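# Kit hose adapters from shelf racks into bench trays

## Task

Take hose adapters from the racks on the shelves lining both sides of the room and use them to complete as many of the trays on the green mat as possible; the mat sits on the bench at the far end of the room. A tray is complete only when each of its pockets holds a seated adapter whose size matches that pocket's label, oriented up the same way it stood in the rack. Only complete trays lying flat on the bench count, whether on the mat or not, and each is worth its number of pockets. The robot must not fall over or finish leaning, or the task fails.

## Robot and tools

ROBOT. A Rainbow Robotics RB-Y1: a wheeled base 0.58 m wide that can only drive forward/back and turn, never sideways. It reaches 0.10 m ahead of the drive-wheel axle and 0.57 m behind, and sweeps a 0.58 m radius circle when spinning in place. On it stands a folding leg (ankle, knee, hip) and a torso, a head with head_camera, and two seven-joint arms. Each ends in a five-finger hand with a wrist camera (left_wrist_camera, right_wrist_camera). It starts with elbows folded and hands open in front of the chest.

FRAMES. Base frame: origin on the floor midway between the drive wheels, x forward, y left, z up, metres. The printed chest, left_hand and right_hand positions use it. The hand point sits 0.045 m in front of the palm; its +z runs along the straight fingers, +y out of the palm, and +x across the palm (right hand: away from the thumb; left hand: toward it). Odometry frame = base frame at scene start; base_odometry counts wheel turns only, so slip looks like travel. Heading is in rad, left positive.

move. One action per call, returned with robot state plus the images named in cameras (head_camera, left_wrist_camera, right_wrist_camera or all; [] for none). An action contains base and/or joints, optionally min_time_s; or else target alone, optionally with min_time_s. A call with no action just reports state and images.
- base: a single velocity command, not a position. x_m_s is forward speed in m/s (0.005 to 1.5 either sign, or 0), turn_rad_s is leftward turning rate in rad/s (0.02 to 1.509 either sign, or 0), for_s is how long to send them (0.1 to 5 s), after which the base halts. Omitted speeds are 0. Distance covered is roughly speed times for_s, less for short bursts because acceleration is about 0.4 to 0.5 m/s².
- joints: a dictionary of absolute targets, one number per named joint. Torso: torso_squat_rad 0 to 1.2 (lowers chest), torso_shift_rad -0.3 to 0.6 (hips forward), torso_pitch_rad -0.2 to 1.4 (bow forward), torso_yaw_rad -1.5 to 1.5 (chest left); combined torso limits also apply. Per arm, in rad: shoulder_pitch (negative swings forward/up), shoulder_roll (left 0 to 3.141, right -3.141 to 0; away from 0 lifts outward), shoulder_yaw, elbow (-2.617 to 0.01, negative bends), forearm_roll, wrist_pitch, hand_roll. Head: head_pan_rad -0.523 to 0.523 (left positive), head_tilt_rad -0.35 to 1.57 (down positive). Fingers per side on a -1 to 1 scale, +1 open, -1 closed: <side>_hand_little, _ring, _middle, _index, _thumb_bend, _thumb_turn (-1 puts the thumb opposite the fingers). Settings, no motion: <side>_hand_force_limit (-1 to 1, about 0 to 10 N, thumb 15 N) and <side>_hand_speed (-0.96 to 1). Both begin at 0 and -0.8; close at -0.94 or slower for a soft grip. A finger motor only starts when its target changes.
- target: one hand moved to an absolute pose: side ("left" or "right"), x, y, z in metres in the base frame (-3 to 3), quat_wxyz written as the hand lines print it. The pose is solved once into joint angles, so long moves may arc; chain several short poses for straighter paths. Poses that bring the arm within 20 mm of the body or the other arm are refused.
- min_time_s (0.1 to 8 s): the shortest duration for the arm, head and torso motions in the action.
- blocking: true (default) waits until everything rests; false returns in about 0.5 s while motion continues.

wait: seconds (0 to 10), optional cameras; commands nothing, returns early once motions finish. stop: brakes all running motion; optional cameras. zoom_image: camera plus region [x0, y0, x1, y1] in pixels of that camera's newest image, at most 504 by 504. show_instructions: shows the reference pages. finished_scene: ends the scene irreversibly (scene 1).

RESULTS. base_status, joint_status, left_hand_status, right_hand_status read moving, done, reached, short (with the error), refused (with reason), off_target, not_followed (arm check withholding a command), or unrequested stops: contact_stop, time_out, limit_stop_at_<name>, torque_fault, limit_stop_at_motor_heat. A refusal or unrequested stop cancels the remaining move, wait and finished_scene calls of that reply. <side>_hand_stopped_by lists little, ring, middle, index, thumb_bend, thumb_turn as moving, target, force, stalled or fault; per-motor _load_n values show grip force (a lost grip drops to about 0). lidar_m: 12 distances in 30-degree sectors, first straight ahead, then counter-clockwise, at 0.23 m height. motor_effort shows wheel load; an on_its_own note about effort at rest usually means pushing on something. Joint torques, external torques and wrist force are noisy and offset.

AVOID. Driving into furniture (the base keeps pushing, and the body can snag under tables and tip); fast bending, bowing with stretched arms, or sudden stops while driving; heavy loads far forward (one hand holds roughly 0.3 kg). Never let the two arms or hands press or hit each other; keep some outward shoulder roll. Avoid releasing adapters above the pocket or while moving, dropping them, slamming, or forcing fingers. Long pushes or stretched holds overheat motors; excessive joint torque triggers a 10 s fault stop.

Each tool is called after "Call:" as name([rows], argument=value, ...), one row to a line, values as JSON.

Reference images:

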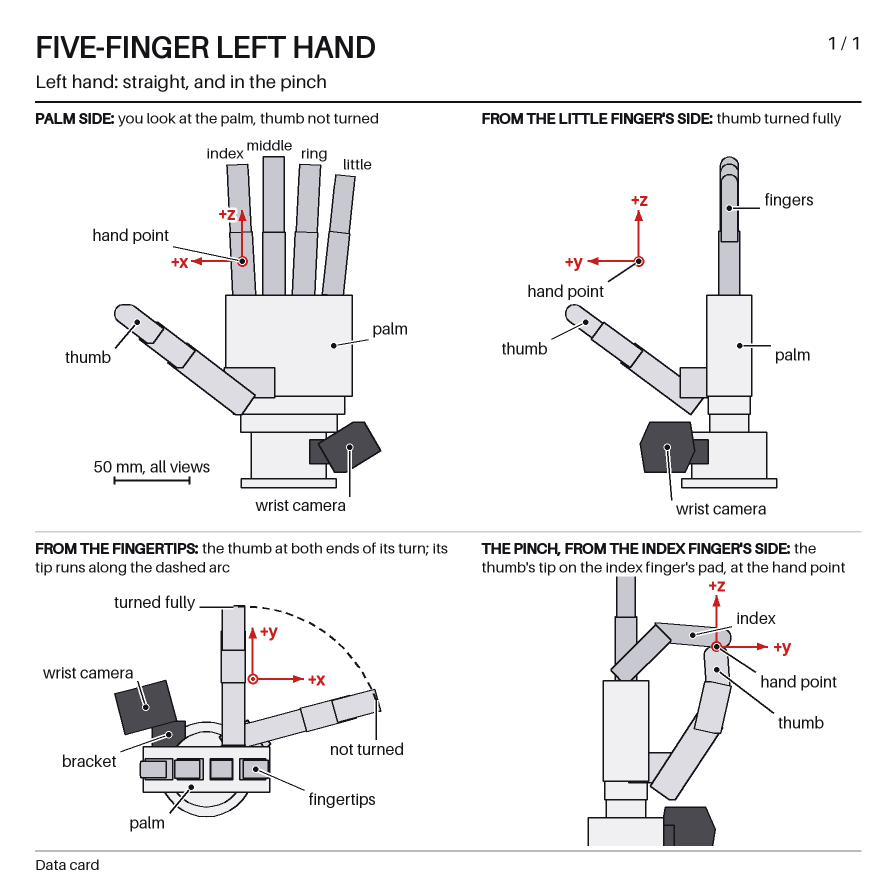

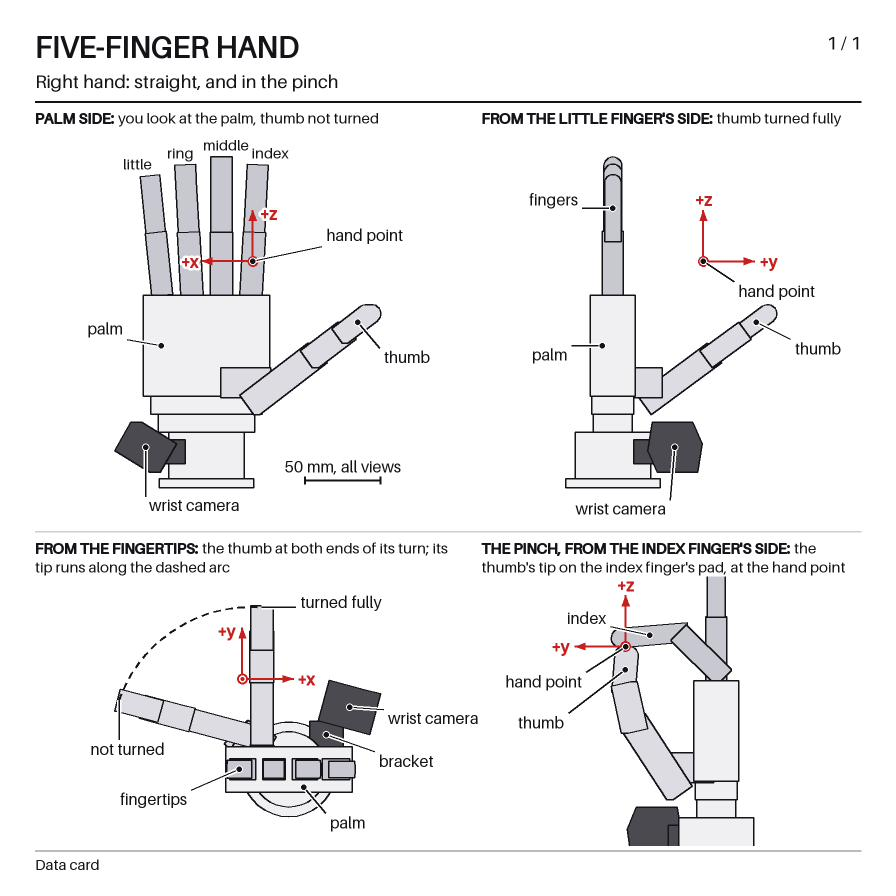

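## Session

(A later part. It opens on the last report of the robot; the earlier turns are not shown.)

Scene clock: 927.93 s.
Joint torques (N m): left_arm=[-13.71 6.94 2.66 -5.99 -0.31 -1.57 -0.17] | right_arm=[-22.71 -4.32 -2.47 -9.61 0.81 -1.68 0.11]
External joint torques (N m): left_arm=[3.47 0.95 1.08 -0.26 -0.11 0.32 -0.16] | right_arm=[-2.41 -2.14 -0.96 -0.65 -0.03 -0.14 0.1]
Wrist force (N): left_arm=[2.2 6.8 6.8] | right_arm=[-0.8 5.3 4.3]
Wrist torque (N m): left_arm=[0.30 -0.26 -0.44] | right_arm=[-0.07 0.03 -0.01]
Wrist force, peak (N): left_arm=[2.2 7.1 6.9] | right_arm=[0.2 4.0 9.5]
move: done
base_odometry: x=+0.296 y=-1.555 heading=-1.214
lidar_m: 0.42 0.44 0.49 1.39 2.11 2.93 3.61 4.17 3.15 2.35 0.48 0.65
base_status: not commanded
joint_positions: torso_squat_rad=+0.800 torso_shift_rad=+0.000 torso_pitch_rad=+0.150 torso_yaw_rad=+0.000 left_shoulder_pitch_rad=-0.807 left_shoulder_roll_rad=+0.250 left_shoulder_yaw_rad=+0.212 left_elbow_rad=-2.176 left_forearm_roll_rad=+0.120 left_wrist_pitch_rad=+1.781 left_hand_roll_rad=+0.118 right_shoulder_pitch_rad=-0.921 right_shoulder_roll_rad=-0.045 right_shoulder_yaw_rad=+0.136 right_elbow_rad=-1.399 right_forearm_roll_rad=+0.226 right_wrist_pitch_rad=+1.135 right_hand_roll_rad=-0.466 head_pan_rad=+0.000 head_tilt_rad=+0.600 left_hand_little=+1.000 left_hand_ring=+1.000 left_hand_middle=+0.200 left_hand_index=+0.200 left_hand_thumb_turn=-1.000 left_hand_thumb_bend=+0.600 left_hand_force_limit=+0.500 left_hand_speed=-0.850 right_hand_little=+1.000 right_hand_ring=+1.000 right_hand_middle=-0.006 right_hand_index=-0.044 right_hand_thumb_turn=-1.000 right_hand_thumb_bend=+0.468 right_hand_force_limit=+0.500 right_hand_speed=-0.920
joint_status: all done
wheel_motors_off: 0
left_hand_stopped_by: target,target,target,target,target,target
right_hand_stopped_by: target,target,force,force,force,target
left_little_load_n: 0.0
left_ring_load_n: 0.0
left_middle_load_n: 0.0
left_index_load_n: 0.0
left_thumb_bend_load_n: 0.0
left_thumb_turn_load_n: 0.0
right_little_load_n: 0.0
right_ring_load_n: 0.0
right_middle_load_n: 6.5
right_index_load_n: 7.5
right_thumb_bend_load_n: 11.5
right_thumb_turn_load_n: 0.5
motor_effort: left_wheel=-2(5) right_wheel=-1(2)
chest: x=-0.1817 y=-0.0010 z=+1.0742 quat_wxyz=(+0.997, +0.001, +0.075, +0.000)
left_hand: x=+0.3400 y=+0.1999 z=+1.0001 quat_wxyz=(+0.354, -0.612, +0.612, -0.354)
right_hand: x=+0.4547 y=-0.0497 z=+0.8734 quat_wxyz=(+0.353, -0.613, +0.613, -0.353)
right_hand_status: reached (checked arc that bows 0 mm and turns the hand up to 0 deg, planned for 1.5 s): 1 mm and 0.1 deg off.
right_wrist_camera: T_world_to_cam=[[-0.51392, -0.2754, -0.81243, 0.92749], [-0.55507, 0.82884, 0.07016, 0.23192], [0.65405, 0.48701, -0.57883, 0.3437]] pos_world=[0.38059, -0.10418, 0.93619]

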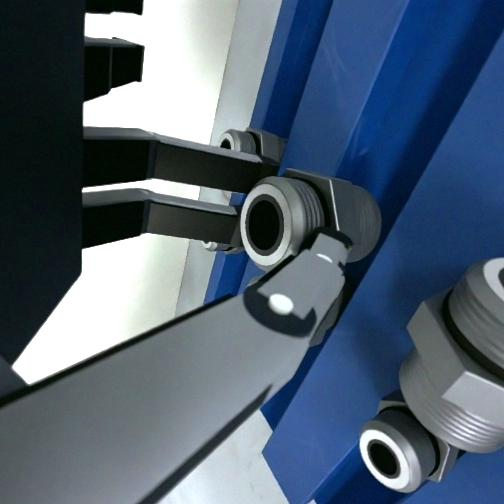

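Grip is good. Lift, carry; then left.

Call:
move(target={"side":"right","x":0.45,"y":-0.0498,"z":0.955,"quat_wxyz":[0.3536,-0.6124,0.6124,-0.3536]}, min_time_s=1)

Call:
move(joints={"right_shoulder_pitch_rad":-0.811,"right_shoulder_roll_rad":-0.255,"right_shoulder_yaw_rad":-0.201,"right_elbow_rad":-2.174,"right_forearm_roll_rad":-0.119,"right_wrist_pitch_rad":1.784,"right_hand_roll_rad":-0.127}, min_time_s=1.3)

Call:
move(target={"side":"left","x":0.4634,"y":-0.0261,"z":0.97,"quat_wxyz":[0.3536,-0.6124,0.6124,-0.3536]}, min_time_s=1.5)

Call:
move(target={"side":"left","x":0.4634,"y":-0.0261,"z":0.88,"quat_wxyz":[0.3536,-0.6124,0.6124,-0.3536]}, min_time_s=1.5, cameras=["head_camera","left_wrist_camera"])

Call:
zoom_image(camera="left_wrist_camera", region=[50, 80, 330, 330])

Scene clock: 929.70 s.
Joint torques (N m): left_arm=[-13.86 6.67 2.26 -5.67 -0.18 -1.72 0.01] | right_arm=[-23.08 -5.51 -2.25 -8.39 0.7 -1.73 0.06]
External joint torques (N m): left_arm=[3.33 0.68 0.69 0.05 0.02 0.17 0.01] | right_arm=[-2.1 -2.1 -0.65 -0.29 -0.07 -0.14 0.05]
Wrist force (N): left_arm=[2.2 6.7 6.6] | right_arm=[-0.7 5.6 4.8]
Wrist torque (N m): left_arm=[0.31 -0.24 -0.43] | right_arm=[-0.03 -0.02 0.01]
Wrist force, peak (N): left_arm=[2.3 7.0 7.0] | right_arm=[-1.1 5.6 5.3]
move: done
base_odometry: x=+0.296 y=-1.555 heading=-1.214
lidar_m: 0.42 0.43 0.50 1.39 2.10 2.94 3.61 4.18 3.14 2.36 0.47 0.65
base_status: not commanded
joint_positions: torso_squat_rad=+0.800 torso_shift_rad=+0.000 torso_pitch_rad=+0.150 torso_yaw_rad=+0.000 left_shoulder_pitch_rad=-0.807 left_shoulder_roll_rad=+0.250 left_shoulder_yaw_rad=+0.212 left_elbow_rad=-2.176 left_forearm_roll_rad=+0.120 left_wrist_pitch_rad=+1.781 left_hand_roll_rad=+0.118 right_shoulder_pitch_rad=-1.066 right_shoulder_roll_rad=-0.063 right_shoulder_yaw_rad=+0.079 right_elbow_rad=-1.487 right_forearm_roll_rad=+0.174 right_wrist_pitch_rad=+1.352 right_hand_roll_rad=-0.399 head_pan_rad=+0.000 head_tilt_rad=+0.600 left_hand_little=+1.000 left_hand_ring=+1.000 left_hand_middle=+0.200 left_hand_index=+0.200 left_hand_thumb_turn=-1.000 left_hand_thumb_bend=+0.600 left_hand_force_limit=+0.500 left_hand_speed=-0.850 right_hand_little=+1.000 right_hand_ring=+1.000 right_hand_middle=-0.006 right_hand_index=-0.044 right_hand_thumb_turn=-1.000 right_hand_thumb_bend=+0.468 right_hand_force_limit=+0.500 right_hand_speed=-0.920
joint_status: all done
wheel_motors_off: 0
left_hand_stopped_by: target,target,target,target,target,target
right_hand_stopped_by: target,target,force,force,force,target
left_little_load_n: 0.0
left_ring_load_n: 0.0
left_middle_load_n: 0.0
left_index_load_n: 0.0
left_thumb_bend_load_n: 0.0
left_thumb_turn_load_n: 0.5
right_little_load_n: 0.0
right_ring_load_n: -0.5
right_middle_load_n: 6.5
right_index_load_n: 7.5
right_thumb_bend_load_n: 11.5
right_thumb_turn_load_n: 0.5
motor_effort: left_wheel=-1(4) right_wheel=-1(2)
chest: x=-0.1817 y=-0.0010 z=+1.0742 quat_wxyz=(+0.997, +0.001, +0.075, +0.000)
left_hand: x=+0.3400 y=+0.1999 z=+1.0001 quat_wxyz=(+0.354, -0.612, +0.612, -0.354)
right_hand: x=+0.4499 y=-0.0497 z=+0.9545 quat_wxyz=(+0.353, -0.613, +0.612, -0.353)
right_hand_status: reached (checked arc that bows 3 mm and turns the hand up to 0 deg, planned for 1.0 s): 1 mm and 0.1 deg off.
pictures: none

Scene clock: 931.43 s.
Joint torques (N m): left_arm=[-13.89 6.87 2.61 -5.91 -0.16 -1.63 -0.22] | right_arm=[-18.14 -7.52 -1.16 -5.6 0.23 -2.17 -0.06]
External joint torques (N m): left_arm=[3.29 0.88 1.03 -0.18 0.03 0.26 -0.21] | right_arm=[-1.89 -1.63 0.14 -0.36 -0.04 -0.46 -0.07]
Wrist force (N): left_arm=[2.2 6.7 6.7] | right_arm=[-1.0 5.3 5.3]
Wrist torque (N m): left_arm=[0.30 -0.24 -0.43] | right_arm=[-0.10 0.01 -0.05]
Wrist force, peak (N): left_arm=[2.5 7.1 6.8] | right_arm=[-1.4 6.3 6.1]
move: done
base_odometry: x=+0.296 y=-1.555 heading=-1.214
lidar_m: 0.42 0.44 0.50 1.39 2.10 2.93 3.61 4.16 3.16 2.35 0.48 0.65
base_status: not commanded
joint_positions: torso_squat_rad=+0.800 torso_shift_rad=+0.000 torso_pitch_rad=+0.150 torso_yaw_rad=+0.000 left_shoulder_pitch_rad=-0.807 left_shoulder_roll_rad=+0.250 left_shoulder_yaw_rad=+0.212 left_elbow_rad=-2.176 left_forearm_roll_rad=+0.120 left_wrist_pitch_rad=+1.781 left_hand_roll_rad=+0.118 right_shoulder_pitch_rad=-0.811 right_shoulder_roll_rad=-0.255 right_shoulder_yaw_rad=-0.201 right_elbow_rad=-2.174 right_forearm_roll_rad=-0.119 right_wrist_pitch_rad=+1.784 right_hand_roll_rad=-0.127 head_pan_rad=+0.000 head_tilt_rad=+0.600 left_hand_little=+1.000 left_hand_ring=+1.000 left_hand_middle=+0.200 left_hand_index=+0.200 left_hand_thumb_turn=-1.000 left_hand_thumb_bend=+0.600 left_hand_force_limit=+0.500 left_hand_speed=-0.850 right_hand_little=+1.000 right_hand_ring=+1.000 right_hand_middle=-0.006 right_hand_index=-0.044 right_hand_thumb_turn=-1.000 right_hand_thumb_bend=+0.468 right_hand_force_limit=+0.500 right_hand_speed=-0.920
joint_status: all done
wheel_motors_off: 0
left_hand_stopped_by: target,target,target,target,target,target
right_hand_stopped_by: target,target,force,force,force,target
left_little_load_n: -0.5
left_ring_load_n: -0.5
left_middle_load_n: 0.0
left_index_load_n: 0.0
left_thumb_bend_load_n: 0.0
left_thumb_turn_load_n: 0.0
right_little_load_n: 0.0
right_ring_load_n: 0.0
right_middle_load_n: 6.5
right_index_load_n: 8.0
right_thumb_bend_load_n: 11.5
right_thumb_turn_load_n: 0.0
motor_effort: left_wheel=-4(4) right_wheel=-1(2)
chest: x=-0.1817 y=-0.0010 z=+1.0742 quat_wxyz=(+0.997, +0.001, +0.075, +0.000)
left_hand: x=+0.3400 y=+0.1998 z=+1.0001 quat_wxyz=(+0.354, -0.612, +0.612, -0.354)
right_hand: x=+0.3399 y=-0.1998 z=+0.9993 quat_wxyz=(+0.353, -0.613, +0.613, -0.353)
pictures: none

Scene clock: 933.40 s.
Joint torques (N m): left_arm=[-19.31 5.01 2.14 -8.2 -1.1 -1.07 0.08] | right_arm=[-18.22 -7.39 -1.22 -5.54 0.2 -2.14 -0.19]
External joint torques (N m): left_arm=[4.15 1.06 -0.4 0.94 -0.18 0.53 0.09] | right_arm=[-1.97 -1.5 0.09 -0.3 -0.07 -0.44 -0.2]
Wrist force (N): left_arm=[2.3 6.9 6.7] | right_arm=[-1.4 5.6 5.1]
Wrist torque (N m): left_arm=[0.33 -0.26 -0.25] | right_arm=[-0.05 0.10 0.00]
Wrist force, peak (N): left_arm=[1.9 6.8 7.8] | right_arm=[-1.2 5.0 6.1]
move: done
base_odometry: x=+0.296 y=-1.555 heading=-1.214
lidar_m: 0.42 0.43 0.50 1.38 2.12 2.92 3.60 4.18 3.15 2.35 0.48 0.65
base_status: not commanded
joint_positions: torso_squat_rad=+0.800 torso_shift_rad=+0.000 torso_pitch_rad=+0.150 torso_yaw_rad=+0.000 left_shoulder_pitch_rad=-1.276 left_shoulder_roll_rad=+0.000 left_shoulder_yaw_rad=-0.169 left_elbow_rad=-1.199 left_forearm_roll_rad=-0.218 left_wrist_pitch_rad=+1.300 left_hand_roll_rad=+0.580 right_shoulder_pitch_rad=-0.811 right_shoulder_roll_rad=-0.255 right_shoulder_yaw_rad=-0.201 right_elbow_rad=-2.174 right_forearm_roll_rad=-0.119 right_wrist_pitch_rad=+1.784 right_hand_roll_rad=-0.127 head_pan_rad=+0.000 head_tilt_rad=+0.600 left_hand_little=+1.000 left_hand_ring=+1.000 left_hand_middle=+0.200 left_hand_index=+0.200 left_hand_thumb_turn=-1.000 left_hand_thumb_bend=+0.600 left_hand_force_limit=+0.500 left_hand_speed=-0.850 right_hand_little=+1.000 right_hand_ring=+1.000 right_hand_middle=-0.006 right_hand_index=-0.044 right_hand_thumb_turn=-1.000 right_hand_thumb_bend=+0.468 right_hand_force_limit=+0.500 right_hand_speed=-0.920
joint_status: all done
wheel_motors_off: 0
left_hand_stopped_by: target,target,target,target,target,target
right_hand_stopped_by: target,target,force,force,force,target
left_little_load_n: 0.0
left_ring_load_n: -0.5
left_middle_load_n: 0.0
left_index_load_n: 0.0
left_thumb_bend_load_n: 0.0
left_thumb_turn_load_n: 0.0
right_little_load_n: 0.0
right_ring_load_n: -0.5
right_middle_load_n: 6.0
right_index_load_n: 7.5
right_thumb_bend_load_n: 11.5
right_thumb_turn_load_n: 0.0
motor_effort: left_wheel=-2(5) right_wheel=-1(2)
chest: x=-0.1817 y=-0.0010 z=+1.0742 quat_wxyz=(+0.997, +0.001, +0.075, +0.000)
left_hand: x=+0.4633 y=-0.0262 z=+0.9704 quat_wxyz=(+0.354, -0.612, +0.612, -0.354)
left_hand_status: reached (checked arc that bows 37 mm and turns the hand up to 8 deg, planned for 1.5 s): 0 mm and 0.1 deg off.
right_hand: x=+0.3399 y=-0.1998 z=+0.9993 quat_wxyz=(+0.353, -0.613, +0.613, -0.353)
pictures: none

Scene clock: 935.23 s.
Joint torques (N m): left_arm=[-17.82 2.73 1.42 -8.86 -1.12 -1.43 0.31] | right_arm=[-17.98 -7.33 -1.34 -5.57 0.24 -2.13 -0.16]
External joint torques (N m): left_arm=[4.98 0.63 -1.38 0.84 -0.11 0.03 0.32] | right_arm=[-1.73 -1.44 -0.03 -0.32 -0.03 -0.43 -0.16]
Wrist force (N): left_arm=[2.4 6.8 6.5] | right_arm=[-1.3 5.1 4.8]
Wrist torque (N m): left_arm=[0.33 -0.30 -0.25] | right_arm=[-0.06 0.09 -0.03]
Wrist force, peak (N): left_arm=[2.6 7.2 6.8] | right_arm=[-1.0 6.0 5.3]
move: done
base_odometry: x=+0.296 y=-1.555 heading=-1.214
lidar_m: 0.42 0.45 0.50 1.39 2.11 2.92 3.59 4.18 3.15 2.35 0.48 0.66
base_status: not commanded
joint_positions: torso_squat_rad=+0.800 torso_shift_rad=+0.000 torso_pitch_rad=+0.150 torso_yaw_rad=+0.000 left_shoulder_pitch_rad=-1.113 left_shoulder_roll_rad=+0.000 left_shoulder_yaw_rad=-0.287 left_elbow_rad=-1.142 left_forearm_roll_rad=-0.270 left_wrist_pitch_rad=+1.116 left_hand_roll_rad=+0.707 right_shoulder_pitch_rad=-0.811 right_shoulder_roll_rad=-0.255 right_shoulder_yaw_rad=-0.201 right_elbow_rad=-2.174 right_forearm_roll_rad=-0.119 right_wrist_pitch_rad=+1.784 right_hand_roll_rad=-0.127 head_pan_rad=+0.000 head_tilt_rad=+0.600 left_hand_little=+1.000 left_hand_ring=+1.000 left_hand_middle=+0.200 left_hand_index=+0.200 left_hand_thumb_turn=-1.000 left_hand_thumb_bend=+0.600 left_hand_force_limit=+0.500 left_hand_speed=-0.850 right_hand_little=+1.000 right_hand_ring=+1.000 right_hand_middle=-0.006 right_hand_index=-0.044 right_hand_thumb_turn=-1.000 right_hand_thumb_bend=+0.468 right_hand_force_limit=+0.500 right_hand_speed=-0.920
joint_status: all done
wheel_motors_off: 0
left_hand_stopped_by: target,target,target,target,target,target
right_hand_stopped_by: target,target,force,force,force,target
left_little_load_n: 0.0
left_ring_load_n: 0.0
left_middle_load_n: 0.0
left_index_load_n: 0.0
left_thumb_bend_load_n: 0.0
left_thumb_turn_load_n: 0.0
right_little_load_n: 0.0
right_ring_load_n: 0.0
right_middle_load_n: 6.0
right_index_load_n: 7.5
right_thumb_bend_load_n: 11.5
right_thumb_turn_load_n: 0.5
motor_effort: left_wheel=-4(4) right_wheel=-2(2)
chest: x=-0.1817 y=-0.0010 z=+1.0742 quat_wxyz=(+0.997, +0.001, +0.075, +0.000)
left_hand: x=+0.4631 y=-0.0261 z=+0.8807 quat_wxyz=(+0.354, -0.612, +0.612, -0.354)
left_hand_status: reached (checked arc that bows 4 mm and turns the hand up to 1 deg, planned for 1.5 s): 1 mm and 0.1 deg off.
right_hand: x=+0.3399 y=-0.1998 z=+0.9993 quat_wxyz=(+0.353, -0.613, +0.613, -0.353)
head_camera: T_world_to_cam=[[-0.02391, -0.99971, -0.00052, -0.00207], [-0.69676, 0.01703, -0.71711, 0.8823], [0.71691, -0.01678, -0.69696, 0.9243]] pos_world=[-0.04795, -0.00159, 1.27691]
left_wrist_camera: T_world_to_cam=[[0.48983, -0.22041, 0.8435, -0.97245], [-0.53385, -0.84074, 0.09032, 0.14554], [0.68925, -0.49454, -0.52949, 0.24401]] pos_world=[0.38585, 0.0287, 0.93631]

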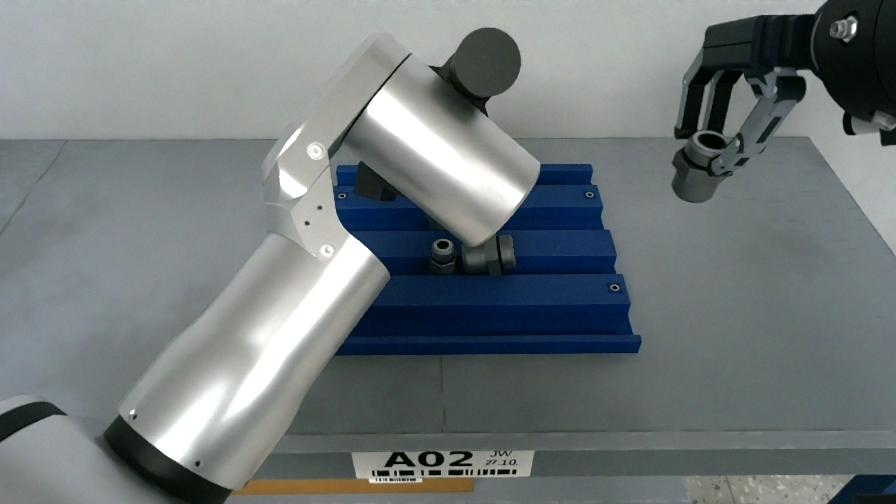

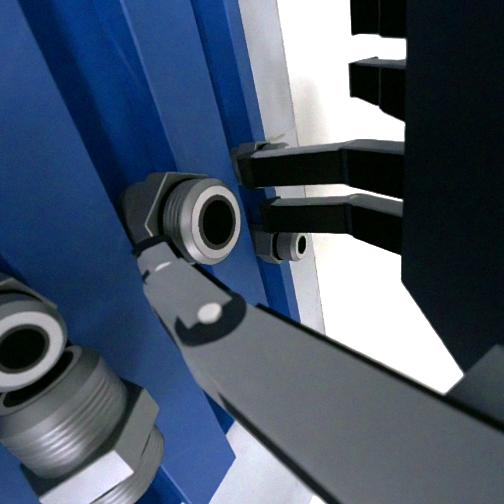

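Scaled by 1.800 from the camera's image (finer frame: 720x720).

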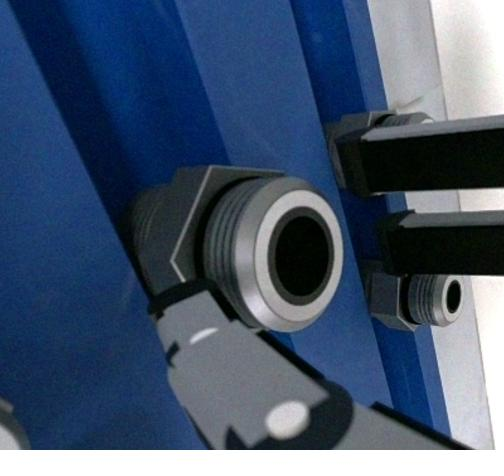

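Call:
move(target={"side":"left","x":0.4634,"y":-0.0261,"z":0.862,"quat_wxyz":[0.3536,-0.6124,0.6124,-0.3536]}, min_time_s=1)

Call:
move(joints={"left_hand_speed":-0.92,"left_hand_index":-0.31,"left_hand_middle":-0.31,"left_hand_thumb_bend":0.04})

Call:
move(target={"side":"left","x":0.463,"y":-0.0261,"z":0.881,"quat_wxyz":[0.3536,-0.6124,0.6124,-0.3536]}, min_time_s=1.5, cameras=["left_wrist_camera"])

Scene clock: 936.83 s.
Joint torques (N m): left_arm=[-17.59 2.55 1.65 -8.69 -1.12 -1.45 0.37] | right_arm=[-18.03 -7.48 -1.1 -5.35 0.28 -2.06 -0.18]
External joint torques (N m): left_arm=[5.12 0.69 -1.18 1.08 -0.11 -0.04 0.38] | right_arm=[-1.79 -1.59 0.21 -0.1 0.01 -0.36 -0.18]
Wrist force (N): left_arm=[2.6 6.8 6.6] | right_arm=[-0.6 4.7 4.8]
Wrist torque (N m): left_arm=[0.33 -0.31 -0.26] | right_arm=[-0.15 -0.03 0.00]
Wrist force, peak (N): left_arm=[2.5 7.1 6.8] | right_arm=[-0.6 5.3 5.7]
move: done
base_odometry: x=+0.296 y=-1.555 heading=-1.214
lidar_m: 0.42 0.44 0.50 1.39 2.12 2.92 3.60 4.17 3.15 2.35 0.47 0.66
base_status: not commanded
joint_positions: torso_squat_rad=+0.800 torso_shift_rad=+0.000 torso_pitch_rad=+0.150 torso_yaw_rad=+0.000 left_shoulder_pitch_rad=-1.093 left_shoulder_roll_rad=+0.000 left_shoulder_yaw_rad=-0.310 left_elbow_rad=-1.108 left_forearm_roll_rad=-0.284 left_wrist_pitch_rad=+1.072 left_hand_roll_rad=+0.741 right_shoulder_pitch_rad=-0.811 right_shoulder_roll_rad=-0.255 right_shoulder_yaw_rad=-0.201 right_elbow_rad=-2.174 right_forearm_roll_rad=-0.119 right_wrist_pitch_rad=+1.784 right_hand_roll_rad=-0.127 head_pan_rad=+0.000 head_tilt_rad=+0.600 left_hand_little=+1.000 left_hand_ring=+1.000 left_hand_middle=+0.200 left_hand_index=+0.200 left_hand_thumb_turn=-1.000 left_hand_thumb_bend=+0.600 left_hand_force_limit=+0.500 left_hand_speed=-0.850 right_hand_little=+1.000 right_hand_ring=+1.000 right_hand_middle=-0.006 right_hand_index=-0.044 right_hand_thumb_turn=-1.000 right_hand_thumb_bend=+0.468 right_hand_force_limit=+0.500 right_hand_speed=-0.920
joint_status: all done
wheel_motors_off: 0
left_hand_stopped_by: target,target,target,target,target,target
right_hand_stopped_by: target,target,force,force,force,target
left_little_load_n: 0.0
left_ring_load_n: 0.0
left_middle_load_n: 0.0
left_index_load_n: 0.0
left_thumb_bend_load_n: 0.0
left_thumb_turn_load_n: 0.0
right_little_load_n: 0.0
right_ring_load_n: 0.0
right_middle_load_n: 6.0
right_index_load_n: 7.5
right_thumb_bend_load_n: 11.5
right_thumb_turn_load_n: 0.5
motor_effort: left_wheel=-1(5) right_wheel=+0(2)
chest: x=-0.1817 y=-0.0010 z=+1.0742 quat_wxyz=(+0.997, +0.001, +0.075, +0.000)
left_hand: x=+0.4635 y=-0.0263 z=+0.8626 quat_wxyz=(+0.354, -0.612, +0.612, -0.354)
left_hand_status: reached (checked arc that bows 0 mm and turns the hand up to 0 deg, planned for 1.0 s): 1 mm and 0.1 deg off.
right_hand: x=+0.3399 y=-0.1998 z=+0.9993 quat_wxyz=(+0.353, -0.613, +0.613, -0.353)
pictures: none

Scene clock: 939.30 s.
Joint torques (N m): left_arm=[-17.98 2.45 1.28 -9.32 -0.79 -0.83 0.34] | right_arm=[-17.76 -7.55 -1.42 -5.64 0.19 -2.02 -0.11]
External joint torques (N m): left_arm=[4.73 0.59 -1.55 0.44 0.23 0.58 0.34] | right_arm=[-1.52 -1.66 -0.11 -0.4 -0.08 -0.31 -0.12]
Wrist force (N): left_arm=[2.9 7.1 9.2] | right_arm=[-1.2 5.2 5.0]
Wrist torque (N m): left_arm=[0.44 -0.28 -0.28] | right_arm=[-0.11 0.04 0.01]
Wrist force, peak (N): left_arm=[3.3 8.1 9.9] | right_arm=[-0.9 5.8 5.2]
move: off_target
base_odometry: x=+0.296 y=-1.555 heading=-1.214
lidar_m: 0.41 0.45 0.49 1.39 2.10 2.93 3.60 4.18 3.15 2.34 0.47 0.65
base_status: not commanded
joint_positions: torso_squat_rad=+0.800 torso_shift_rad=+0.000 torso_pitch_rad=+0.150 torso_yaw_rad=+0.000 left_shoulder_pitch_rad=-1.093 left_shoulder_roll_rad=+0.000 left_shoulder_yaw_rad=-0.310 left_elbow_rad=-1.108 left_forearm_roll_rad=-0.284 left_wrist_pitch_rad=+1.071 left_hand_roll_rad=+0.741 right_shoulder_pitch_rad=-0.811 right_shoulder_roll_rad=-0.255 right_shoulder_yaw_rad=-0.201 right_elbow_rad=-2.174 right_forearm_roll_rad=-0.119 right_wrist_pitch_rad=+1.784 right_hand_roll_rad=-0.127 head_pan_rad=+0.000 head_tilt_rad=+0.600 left_hand_little=+1.000 left_hand_ring=+1.000 left_hand_middle=+0.046 left_hand_index=+0.038 left_hand_thumb_turn=-1.000 left_hand_thumb_bend=+0.462 left_hand_force_limit=+0.500 left_hand_speed=-0.920 right_hand_little=+1.000 right_hand_ring=+1.000 right_hand_middle=-0.006 right_hand_index=-0.044 right_hand_thumb_turn=-1.000 right_hand_thumb_bend=+0.468 right_hand_force_limit=+0.500 right_hand_speed=-0.920
joint_status: left_hand_middle off_target (ended at +0.046, target -0.310); left_hand_index off_target (ended at +0.038, target -0.310); left_hand_thumb_bend off_target (ended at +0.462, target +0.040); the others done
wheel_motors_off: 0
left_hand_stopped_by: target,target,force,force,force,target
right_hand_stopped_by: target,target,force,force,force,target
left_little_load_n: 0.0
left_ring_load_n: 0.0
left_middle_load_n: 8.5
left_index_load_n: 9.5
left_thumb_bend_load_n: 11.0
left_thumb_turn_load_n: -1.0
right_little_load_n: 0.0
right_ring_load_n: 0.0
right_middle_load_n: 6.5
right_index_load_n: 7.5
right_thumb_bend_load_n: 11.5
right_thumb_turn_load_n: 0.0
motor_effort: left_wheel=+2(3) right_wheel=-1(2)
chest: x=-0.1817 y=-0.0010 z=+1.0742 quat_wxyz=(+0.997, +0.001, +0.075, +0.000)
left_hand: x=+0.4635 y=-0.0262 z=+0.8626 quat_wxyz=(+0.354, -0.612, +0.612, -0.354)
right_hand: x=+0.3399 y=-0.1998 z=+0.9993 quat_wxyz=(+0.353, -0.613, +0.613, -0.353)
pictures: none

Scene clock: 941.13 s.
Joint torques (N m): left_arm=[-21.86 3.93 4.77 -11.57 -1.07 -1.25 -0.46] | right_arm=[-17.85 -7.41 -0.96 -5.49 0.31 -2.11 -0.12]
External joint torques (N m): left_arm=[0.96 1.78 1.86 -1.91 -0.06 0.2 -0.45] | right_arm=[-1.6 -1.51 0.35 -0.25 0.04 -0.41 -0.13]
Wrist force (N): left_arm=[2.3 8.8 7.7] | right_arm=[-0.7 5.1 4.9]
Wrist torque (N m): left_arm=[0.37 -0.26 -0.47] | right_arm=[-0.15 0.01 -0.04]
Wrist force, peak (N): left_arm=[2.9 7.9 12.0] | right_arm=[-1.6 5.8 5.3]
move: done
base_odometry: x=+0.296 y=-1.555 heading=-1.214
lidar_m: 0.42 0.44 0.50 1.39 2.11 2.92 3.61 4.17 3.16 2.35 0.47 0.65
base_status: not commanded
joint_positions: torso_squat_rad=+0.800 torso_shift_rad=+0.000 torso_pitch_rad=+0.150 torso_yaw_rad=+0.000 left_shoulder_pitch_rad=-1.116 left_shoulder_roll_rad=+0.005 left_shoulder_yaw_rad=-0.296 left_elbow_rad=-1.141 left_forearm_roll_rad=-0.264 left_wrist_pitch_rad=+1.120 left_hand_roll_rad=+0.713 right_shoulder_pitch_rad=-0.811 right_shoulder_roll_rad=-0.255 right_shoulder_yaw_rad=-0.201 right_elbow_rad=-2.174 right_forearm_roll_rad=-0.119 right_wrist_pitch_rad=+1.784 right_hand_roll_rad=-0.127 head_pan_rad=+0.000 head_tilt_rad=+0.600 left_hand_little=+1.000 left_hand_ring=+1.000 left_hand_middle=+0.046 left_hand_index=+0.038 left_hand_thumb_turn=-1.000 left_hand_thumb_bend=+0.462 left_hand_force_limit=+0.500 left_hand_speed=-0.920 right_hand_little=+1.000 right_hand_ring=+1.000 right_hand_middle=-0.006 right_hand_index=-0.044 right_hand_thumb_turn=-1.000 right_hand_thumb_bend=+0.468 right_hand_force_limit=+0.500 right_hand_speed=-0.920
joint_status: all done
wheel_motors_off: 0
left_hand_stopped_by: target,target,force,force,force,target
right_hand_stopped_by: target,target,force,force,force,target
left_little_load_n: 0.0
left_ring_load_n: 0.0
left_middle_load_n: 8.5
left_index_load_n: 8.5
left_thumb_bend_load_n: 11.5
left_thumb_turn_load_n: -1.5
right_little_load_n: -0.5
right_ring_load_n: -0.5
right_middle_load_n: 6.0
right_index_load_n: 7.5
right_thumb_bend_load_n: 11.5
right_thumb_turn_load_n: 0.0
motor_effort: left_wheel=+0(4) right_wheel=-2(2)
chest: x=-0.1817 y=-0.0010 z=+1.0742 quat_wxyz=(+0.997, +0.001, +0.075, +0.000)
left_hand: x=+0.4628 y=-0.0262 z=+0.8806 quat_wxyz=(+0.353, -0.612, +0.613, -0.353)
left_hand_status: reached (checked arc that bows 0 mm and turns the hand up to 0 deg, planned for 1.5 s): 0 mm and 0.0 deg off.
right_hand: x=+0.3399 y=-0.1998 z=+0.9993 quat_wxyz=(+0.353, -0.613, +0.613, -0.353)
left_wrist_camera: T_world_to_cam=[[0.49136, -0.22117, 0.84241, -0.97211], [-0.53329, -0.84111, 0.09022, 0.14513], [0.6886, -0.49358, -0.53123, 0.24601]] pos_world=[0.38564, 0.0285, 0.93651]

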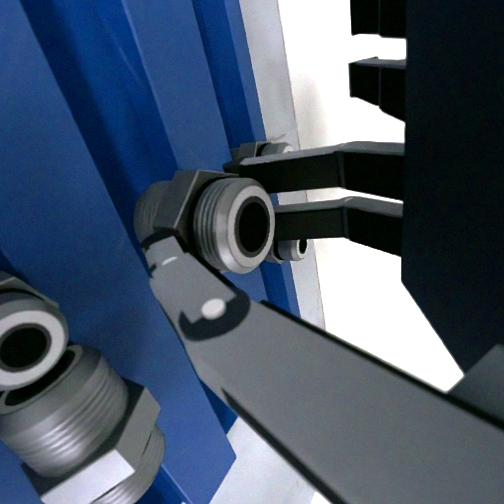

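Call:
move(target={"side":"left","x":0.458,"y":-0.0261,"z":0.955,"quat_wxyz":[0.3536,-0.6124,0.6124,-0.3536]}, min_time_s=1)

Call:
move(joints={"left_shoulder_pitch_rad":-0.807,"left_shoulder_roll_rad":0.25,"left_shoulder_yaw_rad":0.212,"left_elbow_rad":-2.176,"left_forearm_roll_rad":0.12,"left_wrist_pitch_rad":1.781,"left_hand_roll_rad":0.118}, min_time_s=1.3, cameras=["head_camera"])

Call:
move(base={"x_m_s":-0.5,"for_s":1.2})

Call:
move(base={"turn_rad_s":-0.8966,"for_s":2.2}, joints={"torso_squat_rad":0.5})

Call:
move(base={"x_m_s":0.96,"for_s":3.01})

Call:
move(base={"turn_rad_s":0.393,"for_s":1.0})

Scene clock: 943.33 s.
Joint torques (N m): left_arm=[-21.5 5.33 4.44 -10.8 -0.96 -1.56 -0.06] | right_arm=[-17.78 -7.52 -1.49 -5.47 0.3 -2.09 -0.19]
External joint torques (N m): left_arm=[1.69 1.85 1.37 -1.76 0.03 -0.01 -0.05] | right_arm=[-1.53 -1.63 -0.19 -0.22 0.03 -0.38 -0.2]
Wrist force (N): left_arm=[2.3 8.6 7.8] | right_arm=[-1.0 4.7 4.6]
Wrist torque (N m): left_arm=[0.34 -0.27 -0.48] | right_arm=[-0.15 0.04 -0.04]
Wrist force, peak (N): left_arm=[2.6 9.2 7.9] | right_arm=[-1.2 5.4 5.7]
move: done
base_odometry: x=+0.296 y=-1.555 heading=-1.214
lidar_m: 0.42 0.44 0.50 1.39 2.11 2.93 3.60 4.17 3.16 2.36 0.47 0.66
base_status: not commanded
joint_positions: torso_squat_rad=+0.800 torso_shift_rad=+0.000 torso_pitch_rad=+0.150 torso_yaw_rad=+0.000 left_shoulder_pitch_rad=-1.232 left_shoulder_roll_rad=+0.021 left_shoulder_yaw_rad=-0.231 left_elbow_rad=-1.234 left_forearm_roll_rad=-0.201 left_wrist_pitch_rad=+1.300 left_hand_roll_rad=+0.623 right_shoulder_pitch_rad=-0.811 right_shoulder_roll_rad=-0.255 right_shoulder_yaw_rad=-0.201 right_elbow_rad=-2.174 right_forearm_roll_rad=-0.119 right_wrist_pitch_rad=+1.784 right_hand_roll_rad=-0.127 head_pan_rad=+0.000 head_tilt_rad=+0.600 left_hand_little=+1.000 left_hand_ring=+1.000 left_hand_middle=+0.046 left_hand_index=+0.038 left_hand_thumb_turn=-1.000 left_hand_thumb_bend=+0.462 left_hand_force_limit=+0.500 left_hand_speed=-0.920 right_hand_little=+1.000 right_hand_ring=+1.000 right_hand_middle=-0.006 right_hand_index=-0.044 right_hand_thumb_turn=-1.000 right_hand_thumb_bend=+0.468 right_hand_force_limit=+0.500 right_hand_speed=-0.920
joint_status: all done
wheel_motors_off: 0
left_hand_stopped_by: target,target,force,force,force,target
right_hand_stopped_by: target,target,force,force,force,target
left_little_load_n: 0.0
left_ring_load_n: -0.5
left_middle_load_n: 8.0
left_index_load_n: 8.5
left_thumb_bend_load_n: 11.5
left_thumb_turn_load_n: -1.5
right_little_load_n: 0.0
right_ring_load_n: 0.0
right_middle_load_n: 6.0
right_index_load_n: 7.5
right_thumb_bend_load_n: 11.5
right_thumb_turn_load_n: 0.0
motor_effort: left_wheel=-2(4) right_wheel=-1(2)
chest: x=-0.1817 y=-0.0010 z=+1.0742 quat_wxyz=(+0.997, +0.001, +0.075, +0.000)
left_hand: x=+0.4579 y=-0.0262 z=+0.9548 quat_wxyz=(+0.353, -0.612, +0.613, -0.353)
left_hand_status: reached (checked arc that bows 2 mm and turns the hand up to 0 deg, planned for 1.0 s): 0 mm and 0.0 deg off.
right_hand: x=+0.3399 y=-0.1998 z=+0.9993 quat_wxyz=(+0.353, -0.613, +0.613, -0.353)
pictures: none

Scene clock: 945.00 s.
Joint torques (N m): left_arm=[-15.08 6.05 2.03 -7.25 -0.37 -2.11 0.25] | right_arm=[-17.92 -7.58 -1.31 -5.45 0.28 -2.02 -0.25]
External joint torques (N m): left_arm=[2.09 0.06 0.45 -1.52 -0.18 -0.22 0.26] | right_arm=[-1.67 -1.69 0 -0.21 0.01 -0.31 -0.26]
Wrist force (N): left_arm=[2.0 8.7 7.7] | right_arm=[-0.9 5.1 4.6]
Wrist torque (N m): left_arm=[0.35 -0.20 -0.47] | right_arm=[-0.10 0.01 -0.03]
Wrist force, peak (N): left_arm=[1.4 9.2 8.9] | right_arm=[-1.8 5.9 5.2]
move: done
base_odometry: x=+0.296 y=-1.555 heading=-1.214
lidar_m: 0.42 0.44 0.50 1.38 2.11 2.92 3.61 4.18 3.15 2.35 0.47 0.66
base_status: not commanded
joint_positions: torso_squat_rad=+0.800 torso_shift_rad=+0.000 torso_pitch_rad=+0.150 torso_yaw_rad=+0.000 left_shoulder_pitch_rad=-0.807 left_shoulder_roll_rad=+0.250 left_shoulder_yaw_rad=+0.212 left_elbow_rad=-2.176 left_forearm_roll_rad=+0.120 left_wrist_pitch_rad=+1.781 left_hand_roll_rad=+0.118 right_shoulder_pitch_rad=-0.811 right_shoulder_roll_rad=-0.255 right_shoulder_yaw_rad=-0.201 right_elbow_rad=-2.174 right_forearm_roll_rad=-0.119 right_wrist_pitch_rad=+1.784 right_hand_roll_rad=-0.127 head_pan_rad=+0.000 head_tilt_rad=+0.600 left_hand_little=+1.000 left_hand_ring=+1.000 left_hand_middle=+0.046 left_hand_index=+0.038 left_hand_thumb_turn=-1.000 left_hand_thumb_bend=+0.462 left_hand_force_limit=+0.500 left_hand_speed=-0.920 right_hand_little=+1.000 right_hand_ring=+1.000 right_hand_middle=-0.006 right_hand_index=-0.044 right_hand_thumb_turn=-1.000 right_hand_thumb_bend=+0.468 right_hand_force_limit=+0.500 right_hand_speed=-0.920
joint_status: all done
wheel_motors_off: 0
left_hand_stopped_by: target,target,force,force,force,target
right_hand_stopped_by: target,target,force,force,force,target
left_little_load_n: -0.5
left_ring_load_n: 0.0
left_middle_load_n: 8.5
left_index_load_n: 8.5
left_thumb_bend_load_n: 11.5
left_thumb_turn_load_n: -1.5
right_little_load_n: 0.0
right_ring_load_n: 0.0
right_middle_load_n: 6.0
right_index_load_n: 7.5
right_thumb_bend_load_n: 11.5
right_thumb_turn_load_n: 0.0
motor_effort: left_wheel=-2(4) right_wheel=-1(2)
chest: x=-0.1817 y=-0.0010 z=+1.0742 quat_wxyz=(+0.997, +0.001, +0.075, +0.000)
left_hand: x=+0.3399 y=+0.2000 z=+0.9998 quat_wxyz=(+0.354, -0.612, +0.612, -0.353)
right_hand: x=+0.3399 y=-0.1998 z=+0.9993 quat_wxyz=(+0.353, -0.613, +0.613, -0.353)
head_camera: T_world_to_cam=[[-0.02391, -0.99971, -0.00052, -0.00197], [-0.69681, 0.01703, -0.71706, 0.88223], [0.71686, -0.01678, -0.69702, 0.92437]] pos_world=[-0.04795, -0.00149, 1.2769]

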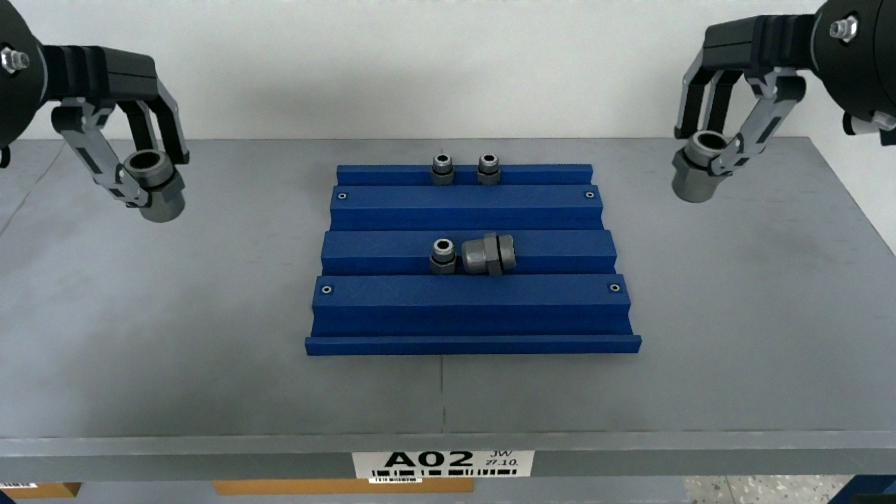

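Scene clock: 947.73 s.
Joint torques (N m): left_arm=[-15.4 6.57 1.74 -6.45 -0.13 -2.06 0.24] | right_arm=[-17.9 -7.42 -1.28 -5.26 0.25 -2.05 -0.12]
External joint torques (N m): left_arm=[1.78 0.57 0.16 -0.72 0.06 -0.18 0.25] | right_arm=[-1.65 -1.52 0.03 -0.02 -0.02 -0.34 -0.13]
Wrist force (N): left_arm=[2.2 8.5 7.8] | right_arm=[-0.9 4.6 5.0]
Wrist torque (N m): left_arm=[0.32 -0.24 -0.45] | right_arm=[-0.21 -0.01 -0.01]
Wrist force, peak (N): left_arm=[2.4 8.9 8.2] | right_arm=[-1.0 5.7 5.8]
move: done
base_odometry: x=+0.087 y=-0.993 heading=-1.214
lidar_m: 1.02 0.94 1.48 2.02 2.12 2.94 3.00 3.55 3.14 3.04 1.72 0.91
base_status: done (sent for 1.2 of 1.2 s)
joint_positions: torso_squat_rad=+0.800 torso_shift_rad=+0.000 torso_pitch_rad=+0.150 torso_yaw_rad=+0.000 left_shoulder_pitch_rad=-0.807 left_shoulder_roll_rad=+0.250 left_shoulder_yaw_rad=+0.212 left_elbow_rad=-2.176 left_forearm_roll_rad=+0.120 left_wrist_pitch_rad=+1.781 left_hand_roll_rad=+0.118 right_shoulder_pitch_rad=-0.811 right_shoulder_roll_rad=-0.255 right_shoulder_yaw_rad=-0.201 right_elbow_rad=-2.174 right_forearm_roll_rad=-0.119 right_wrist_pitch_rad=+1.784 right_hand_roll_rad=-0.127 head_pan_rad=+0.000 head_tilt_rad=+0.600 left_hand_little=+1.000 left_hand_ring=+1.000 left_hand_middle=+0.046 left_hand_index=+0.038 left_hand_thumb_turn=-1.000 left_hand_thumb_bend=+0.462 left_hand_force_limit=+0.500 left_hand_speed=-0.920 right_hand_little=+1.000 right_hand_ring=+1.000 right_hand_middle=-0.006 right_hand_index=-0.044 right_hand_thumb_turn=-1.000 right_hand_thumb_bend=+0.468 right_hand_force_limit=+0.500 right_hand_speed=-0.920
joint_status: not commanded
wheel_motors_off: 0
left_hand_stopped_by: target,target,force,force,force,target
right_hand_stopped_by: target,target,force,force,force,target
left_little_load_n: 0.0
left_ring_load_n: 0.0
left_middle_load_n: 8.5
left_index_load_n: 8.5
left_thumb_bend_load_n: 11.5
left_thumb_turn_load_n: -1.5
right_little_load_n: 0.0
right_ring_load_n: 0.0
right_middle_load_n: 6.0
right_index_load_n: 7.5
right_thumb_bend_load_n: 11.5
right_thumb_turn_load_n: 0.0
motor_effort: left_wheel=+9(46) right_wheel=-5(22)
chest: x=-0.1818 y=-0.0010 z=+1.0741 quat_wxyz=(+0.997, +0.001, +0.075, +0.000)
left_hand: x=+0.3399 y=+0.2000 z=+0.9999 quat_wxyz=(+0.354, -0.612, +0.612, -0.353)
right_hand: x=+0.3399 y=-0.1998 z=+0.9994 quat_wxyz=(+0.353, -0.613, +0.613, -0.353)
pictures: none

Scene clock: 952.03 s.
Joint torques (N m): left_arm=[-15.7 6.49 1.73 -6.63 -0.2 -2.07 0.32] | right_arm=[-17.94 -7.61 -1.1 -5.42 0.23 -2.24 -0.11]
External joint torques (N m): left_arm=[1.48 0.5 0.16 -0.9 -0.01 -0.18 0.33] | right_arm=[-1.7 -1.71 0.21 -0.18 -0.04 -0.53 -0.12]
Wrist force (N): left_arm=[2.4 8.4 8.0] | right_arm=[-1.3 5.1 4.6]
Wrist torque (N m): left_arm=[0.30 -0.27 -0.44] | right_arm=[-0.09 0.14 -0.04]
Wrist force, peak (N): left_arm=[2.3 8.9 8.1] | right_arm=[-1.3 6.0 5.5]
move: done
base_odometry: x=+0.087 y=-0.992 heading=+3.098
lidar_m: 3.06 3.03 1.55 0.92 1.02 0.94 1.60 2.03 2.22 3.01 3.00 3.70
base_status: done (sent for 2.2 of 2.2 s)
joint_positions: torso_squat_rad=+0.500 torso_shift_rad=+0.000 torso_pitch_rad=+0.150 torso_yaw_rad=+0.000 left_shoulder_pitch_rad=-0.807 left_shoulder_roll_rad=+0.250 left_shoulder_yaw_rad=+0.212 left_elbow_rad=-2.176 left_forearm_roll_rad=+0.120 left_wrist_pitch_rad=+1.781 left_hand_roll_rad=+0.118 right_shoulder_pitch_rad=-0.811 right_shoulder_roll_rad=-0.255 right_shoulder_yaw_rad=-0.201 right_elbow_rad=-2.174 right_forearm_roll_rad=-0.119 right_wrist_pitch_rad=+1.784 right_hand_roll_rad=-0.127 head_pan_rad=+0.000 head_tilt_rad=+0.600 left_hand_little=+1.000 left_hand_ring=+1.000 left_hand_middle=+0.046 left_hand_index=+0.038 left_hand_thumb_turn=-1.000 left_hand_thumb_bend=+0.462 left_hand_force_limit=+0.500 left_hand_speed=-0.920 right_hand_little=+1.000 right_hand_ring=+1.000 right_hand_middle=-0.006 right_hand_index=-0.044 right_hand_thumb_turn=-1.000 right_hand_thumb_bend=+0.468 right_hand_force_limit=+0.500 right_hand_speed=-0.920
joint_status: all done
wheel_motors_off: 0
left_hand_stopped_by: target,target,force,force,force,target
right_hand_stopped_by: target,target,force,force,force,target
left_little_load_n: 0.0
left_ring_load_n: 0.0
left_middle_load_n: 8.5
left_index_load_n: 8.0
left_thumb_bend_load_n: 11.0
left_thumb_turn_load_n: -1.5
right_little_load_n: 0.0
right_ring_load_n: 0.0
right_middle_load_n: 6.0
right_index_load_n: 7.5
right_thumb_bend_load_n: 11.5
right_thumb_turn_load_n: 0.5
motor_effort: left_wheel=+8(38) right_wheel=+2(22)
chest: x=-0.1817 y=-0.0011 z=+1.2007 quat_wxyz=(+0.997, +0.001, +0.075, +0.000)
left_hand: x=+0.3399 y=+0.1999 z=+1.1264 quat_wxyz=(+0.354, -0.612, +0.612, -0.353)
right_hand: x=+0.3399 y=-0.1999 z=+1.1259 quat_wxyz=(+0.353, -0.613, +0.613, -0.353)
pictures: none

Scene clock: 957.40 s.
Joint torques (N m): left_arm=[-15.41 6.08 1.67 -6.42 -0.12 -2.1 0.3] | right_arm=[-17.82 -7.77 -1.51 -5.52 0.19 -2.07 -0.04]
External joint torques (N m): left_arm=[1.77 0.09 0.1 -0.69 0.07 -0.21 0.31] | right_arm=[-1.58 -1.88 -0.2 -0.28 -0.08 -0.36 -0.05]
Wrist force (N): left_arm=[2.3 8.6 8.0] | right_arm=[-1.2 5.4 5.6]
Wrist torque (N m): left_arm=[0.32 -0.25 -0.44] | right_arm=[-0.11 0.07 -0.03]
Wrist force, peak (N): left_arm=[2.4 8.5 8.5] | right_arm=[-1.0 6.0 5.5]
move: done
base_odometry: x=-2.790 y=-0.865 heading=+3.097
lidar_m: 0.36 0.36 0.40 0.62 2.31 2.53 3.66 4.71 2.92 2.34 0.95 0.46
base_status: done (sent for 3 of 3 s)
joint_positions: torso_squat_rad=+0.500 torso_shift_rad=+0.000 torso_pitch_rad=+0.150 torso_yaw_rad=+0.000 left_shoulder_pitch_rad=-0.807 left_shoulder_roll_rad=+0.250 left_shoulder_yaw_rad=+0.212 left_elbow_rad=-2.176 left_forearm_roll_rad=+0.120 left_wrist_pitch_rad=+1.781 left_hand_roll_rad=+0.118 right_shoulder_pitch_rad=-0.811 right_shoulder_roll_rad=-0.255 right_shoulder_yaw_rad=-0.201 right_elbow_rad=-2.174 right_forearm_roll_rad=-0.119 right_wrist_pitch_rad=+1.784 right_hand_roll_rad=-0.127 head_pan_rad=+0.000 head_tilt_rad=+0.600 left_hand_little=+1.000 left_hand_ring=+1.000 left_hand_middle=+0.046 left_hand_index=+0.038 left_hand_thumb_turn=-1.000 left_hand_thumb_bend=+0.462 left_hand_force_limit=+0.500 left_hand_speed=-0.920 right_hand_little=+1.000 right_hand_ring=+1.000 right_hand_middle=-0.006 right_hand_index=-0.044 right_hand_thumb_turn=-1.000 right_hand_thumb_bend=+0.468 right_hand_force_limit=+0.500 right_hand_speed=-0.920
joint_status: not commanded
wheel_motors_off: 0
left_hand_stopped_by: target,target,force,force,force,target
right_hand_stopped_by: target,target,force,force,force,target
left_little_load_n: 0.0
left_ring_load_n: 0.0
left_middle_load_n: 8.0
left_index_load_n: 8.5
left_thumb_bend_load_n: 11.5
left_thumb_turn_load_n: -1.5
right_little_load_n: 0.0
right_ring_load_n: 0.0
right_middle_load_n: 6.0
right_index_load_n: 8.0
right_thumb_bend_load_n: 11.5
right_thumb_turn_load_n: 0.0
motor_effort: left_wheel=-3(46) right_wheel=-2(26)
chest: x=-0.1816 y=-0.0011 z=+1.2008 quat_wxyz=(+0.997, +0.001, +0.075, +0.000)
left_hand: x=+0.3400 y=+0.1999 z=+1.1263 quat_wxyz=(+0.354, -0.612, +0.612, -0.353)
right_hand: x=+0.3400 y=-0.1999 z=+1.1258 quat_wxyz=(+0.353, -0.613, +0.613, -0.353)
pictures: none

Scene clock: 959.50 s.
Joint torques (N m): left_arm=[-15.64 6.7 1.81 -6.71 -0.32 -2.08 0.11] | right_arm=[-17.68 -7.44 -1.44 -5.41 0.38 -2 -0.15]
External joint torques (N m): left_arm=[1.53 0.7 0.23 -0.98 -0.12 -0.2 0.12] | right_arm=[-1.44 -1.55 -0.13 -0.17 0.11 -0.29 -0.16]
Wrist force (N): left_arm=[2.4 8.4 8.0] | right_arm=[-0.2 5.8 4.8]
Wrist torque (N m): left_arm=[0.30 -0.26 -0.43] | right_arm=[0.04 -0.08 0.04]
Wrist force, peak (N): left_arm=[2.5 8.5 8.3] | right_arm=[-1.5 5.6 5.9]
move: done
base_odometry: x=-2.790 y=-0.865 heading=-2.793
lidar_m: 0.36 0.38 0.53 1.50 2.40 2.91 4.69 2.92 2.41 1.38 0.51 0.38
base_status: done (sent for 1 of 1 s)
joint_positions: torso_squat_rad=+0.500 torso_shift_rad=+0.000 torso_pitch_rad=+0.150 torso_yaw_rad=+0.000 left_shoulder_pitch_rad=-0.807 left_shoulder_roll_rad=+0.250 left_shoulder_yaw_rad=+0.212 left_elbow_rad=-2.176 left_forearm_roll_rad=+0.120 left_wrist_pitch_rad=+1.781 left_hand_roll_rad=+0.118 right_shoulder_pitch_rad=-0.811 right_shoulder_roll_rad=-0.255 right_shoulder_yaw_rad=-0.201 right_elbow_rad=-2.174 right_forearm_roll_rad=-0.119 right_wrist_pitch_rad=+1.784 right_hand_roll_rad=-0.127 head_pan_rad=+0.000 head_tilt_rad=+0.600 left_hand_little=+1.000 left_hand_ring=+1.000 left_hand_middle=+0.046 left_hand_index=+0.038 left_hand_thumb_turn=-1.000 left_hand_thumb_bend=+0.462 left_hand_force_limit=+0.500 left_hand_speed=-0.920 right_hand_little=+1.000 right_hand_ring=+1.000 right_hand_middle=-0.006 right_hand_index=-0.044 right_hand_thumb_turn=-1.000 right_hand_thumb_bend=+0.468 right_hand_force_limit=+0.500 right_hand_speed=-0.920
joint_status: not commanded
wheel_motors_off: 0
left_hand_stopped_by: target,target,force,force,force,target
right_hand_stopped_by: target,target,force,force,force,target
left_little_load_n: -0.5
left_ring_load_n: 0.0
left_middle_load_n: 8.5
left_index_load_n: 8.5
left_thumb_bend_load_n: 11.5
left_thumb_turn_load_n: -1.5
right_little_load_n: 0.0
right_ring_load_n: 0.0
right_middle_load_n: 6.0
right_index_load_n: 7.5
right_thumb_bend_load_n: 11.5
right_thumb_turn_load_n: 0.0
motor_effort: left_wheel=+3(35) right_wheel=+4(17)
chest: x=-0.1816 y=-0.0011 z=+1.2008 quat_wxyz=(+0.997, +0.001, +0.075, +0.000)
left_hand: x=+0.3400 y=+0.1999 z=+1.1263 quat_wxyz=(+0.354, -0.612, +0.612, -0.353)
right_hand: x=+0.3400 y=-0.1999 z=+1.1259 quat_wxyz=(+0.353, -0.613, +0.613, -0.353)
pictures: none

Call:
move(base={"x_m_s":0.28,"for_s":0.68}, cameras=["head_camera"])

Call:
zoom_image(camera="head_camera", region=[60, 180, 200, 280])

Call:
zoom_image(camera="head_camera", region=[240, 180, 340, 250])

Call:
zoom_image(camera="head_camera", region=[540, 180, 640, 250])

Call:
zoom_image(camera="head_camera", region=[640, 100, 780, 200])

Scene clock: 961.73 s.
Joint torques (N m): left_arm=[-15.47 6.21 2.45 -6.63 -0.29 -2 0.35] | right_arm=[-17.72 -7.57 -1.61 -5.56 0.17 -1.94 -0.15]
External joint torques (N m): left_arm=[1.7 0.22 0.88 -0.9 -0.09 -0.11 0.35] | right_arm=[-1.48 -1.67 -0.31 -0.31 -0.1 -0.23 -0.16]
Wrist force (N): left_arm=[2.5 8.4 8.0] | right_arm=[-1.1 5.7 5.4]
Wrist torque (N m): left_arm=[0.30 -0.28 -0.43] | right_arm=[-0.03 0.07 -0.01]
Wrist force, peak (N): left_arm=[2.0 8.5 8.7] | right_arm=[-1.2 6.2 5.5]
move: done
base_odometry: x=-2.957 y=-0.926 heading=-2.793
lidar_m: 0.18 0.19 0.26 0.77 2.41 3.03 4.87 3.07 2.42 0.72 0.26 0.19
base_status: done (sent for 0.67 of 0.67 s)
joint_positions: torso_squat_rad=+0.500 torso_shift_rad=+0.000 torso_pitch_rad=+0.150 torso_yaw_rad=+0.000 left_shoulder_pitch_rad=-0.807 left_shoulder_roll_rad=+0.250 left_shoulder_yaw_rad=+0.212 left_elbow_rad=-2.176 left_forearm_roll_rad=+0.120 left_wrist_pitch_rad=+1.781 left_hand_roll_rad=+0.118 right_shoulder_pitch_rad=-0.811 right_shoulder_roll_rad=-0.255 right_shoulder_yaw_rad=-0.201 right_elbow_rad=-2.174 right_forearm_roll_rad=-0.119 right_wrist_pitch_rad=+1.784 right_hand_roll_rad=-0.127 head_pan_rad=+0.000 head_tilt_rad=+0.600 left_hand_little=+1.000 left_hand_ring=+1.000 left_hand_middle=+0.046 left_hand_index=+0.038 left_hand_thumb_turn=-1.000 left_hand_thumb_bend=+0.462 left_hand_force_limit=+0.500 left_hand_speed=-0.920 right_hand_little=+1.000 right_hand_ring=+1.000 right_hand_middle=-0.006 right_hand_index=-0.044 right_hand_thumb_turn=-1.000 right_hand_thumb_bend=+0.468 right_hand_force_limit=+0.500 right_hand_speed=-0.920
joint_status: not commanded
wheel_motors_off: 0
left_hand_stopped_by: target,target,force,force,force,target
right_hand_stopped_by: target,target,force,force,force,target
left_little_load_n: 0.0
left_ring_load_n: 0.0
left_middle_load_n: 8.5
left_index_load_n: 8.0
left_thumb_bend_load_n: 11.5
left_thumb_turn_load_n: -1.5
right_little_load_n: 0.0
right_ring_load_n: 0.0
right_middle_load_n: 6.0
right_index_load_n: 7.5
right_thumb_bend_load_n: 11.5
right_thumb_turn_load_n: 0.0
motor_effort: left_wheel=+2(38) right_wheel=-3(25)
chest: x=-0.1816 y=-0.0011 z=+1.2008 quat_wxyz=(+0.997, +0.001, +0.075, +0.000)
left_hand: x=+0.3401 y=+0.1999 z=+1.1263 quat_wxyz=(+0.354, -0.612, +0.612, -0.353)
right_hand: x=+0.3400 y=-0.1999 z=+1.1258 quat_wxyz=(+0.353, -0.613, +0.613, -0.353)
head_camera: T_world_to_cam=[[-0.0239, -0.99971, -0.00051, -0.00211], [-0.69691, 0.01703, -0.71696, 0.97301], [0.71676, -0.01678, -0.69712, 1.0126]] pos_world=[-0.04774, -0.00169, 1.4035]

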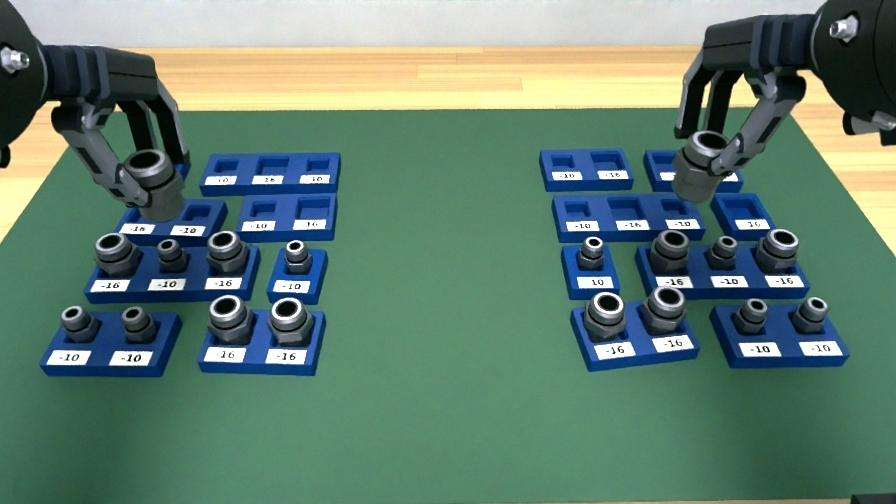

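Scaled by 3.600 from the camera's image (finer frame: 1280x720).

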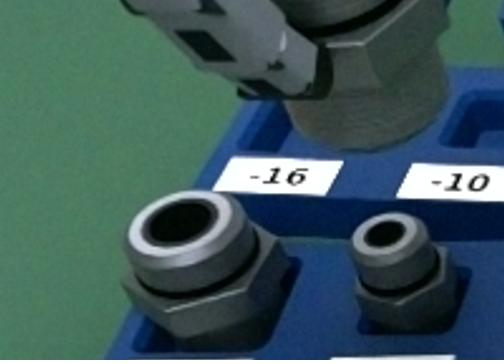

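Scaled by 5.040 from the camera's image (finer frame: 1280x720).

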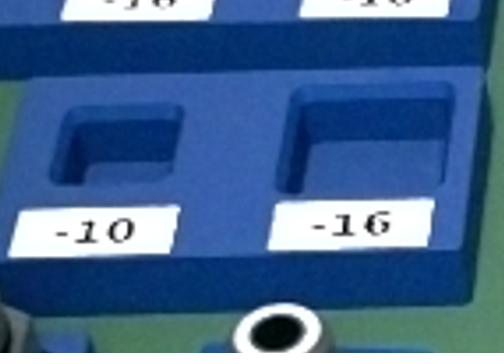

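Scaled by 5.040 from the camera's image (finer frame: 1280x720).

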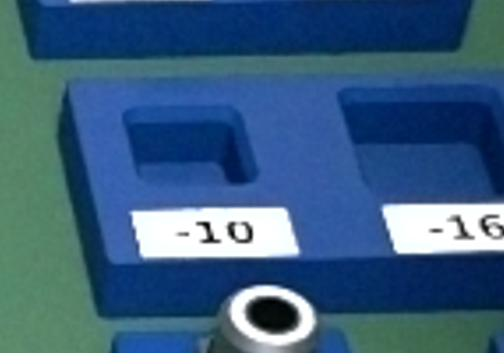

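Scaled by 3.600 from the camera's image (finer frame: 1280x720).

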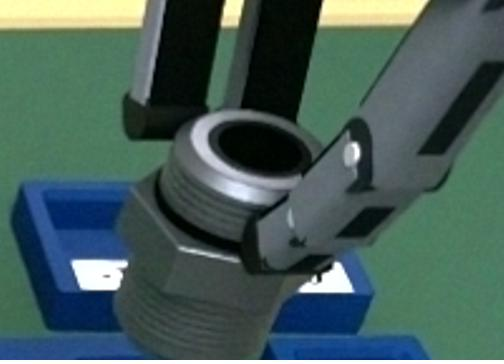

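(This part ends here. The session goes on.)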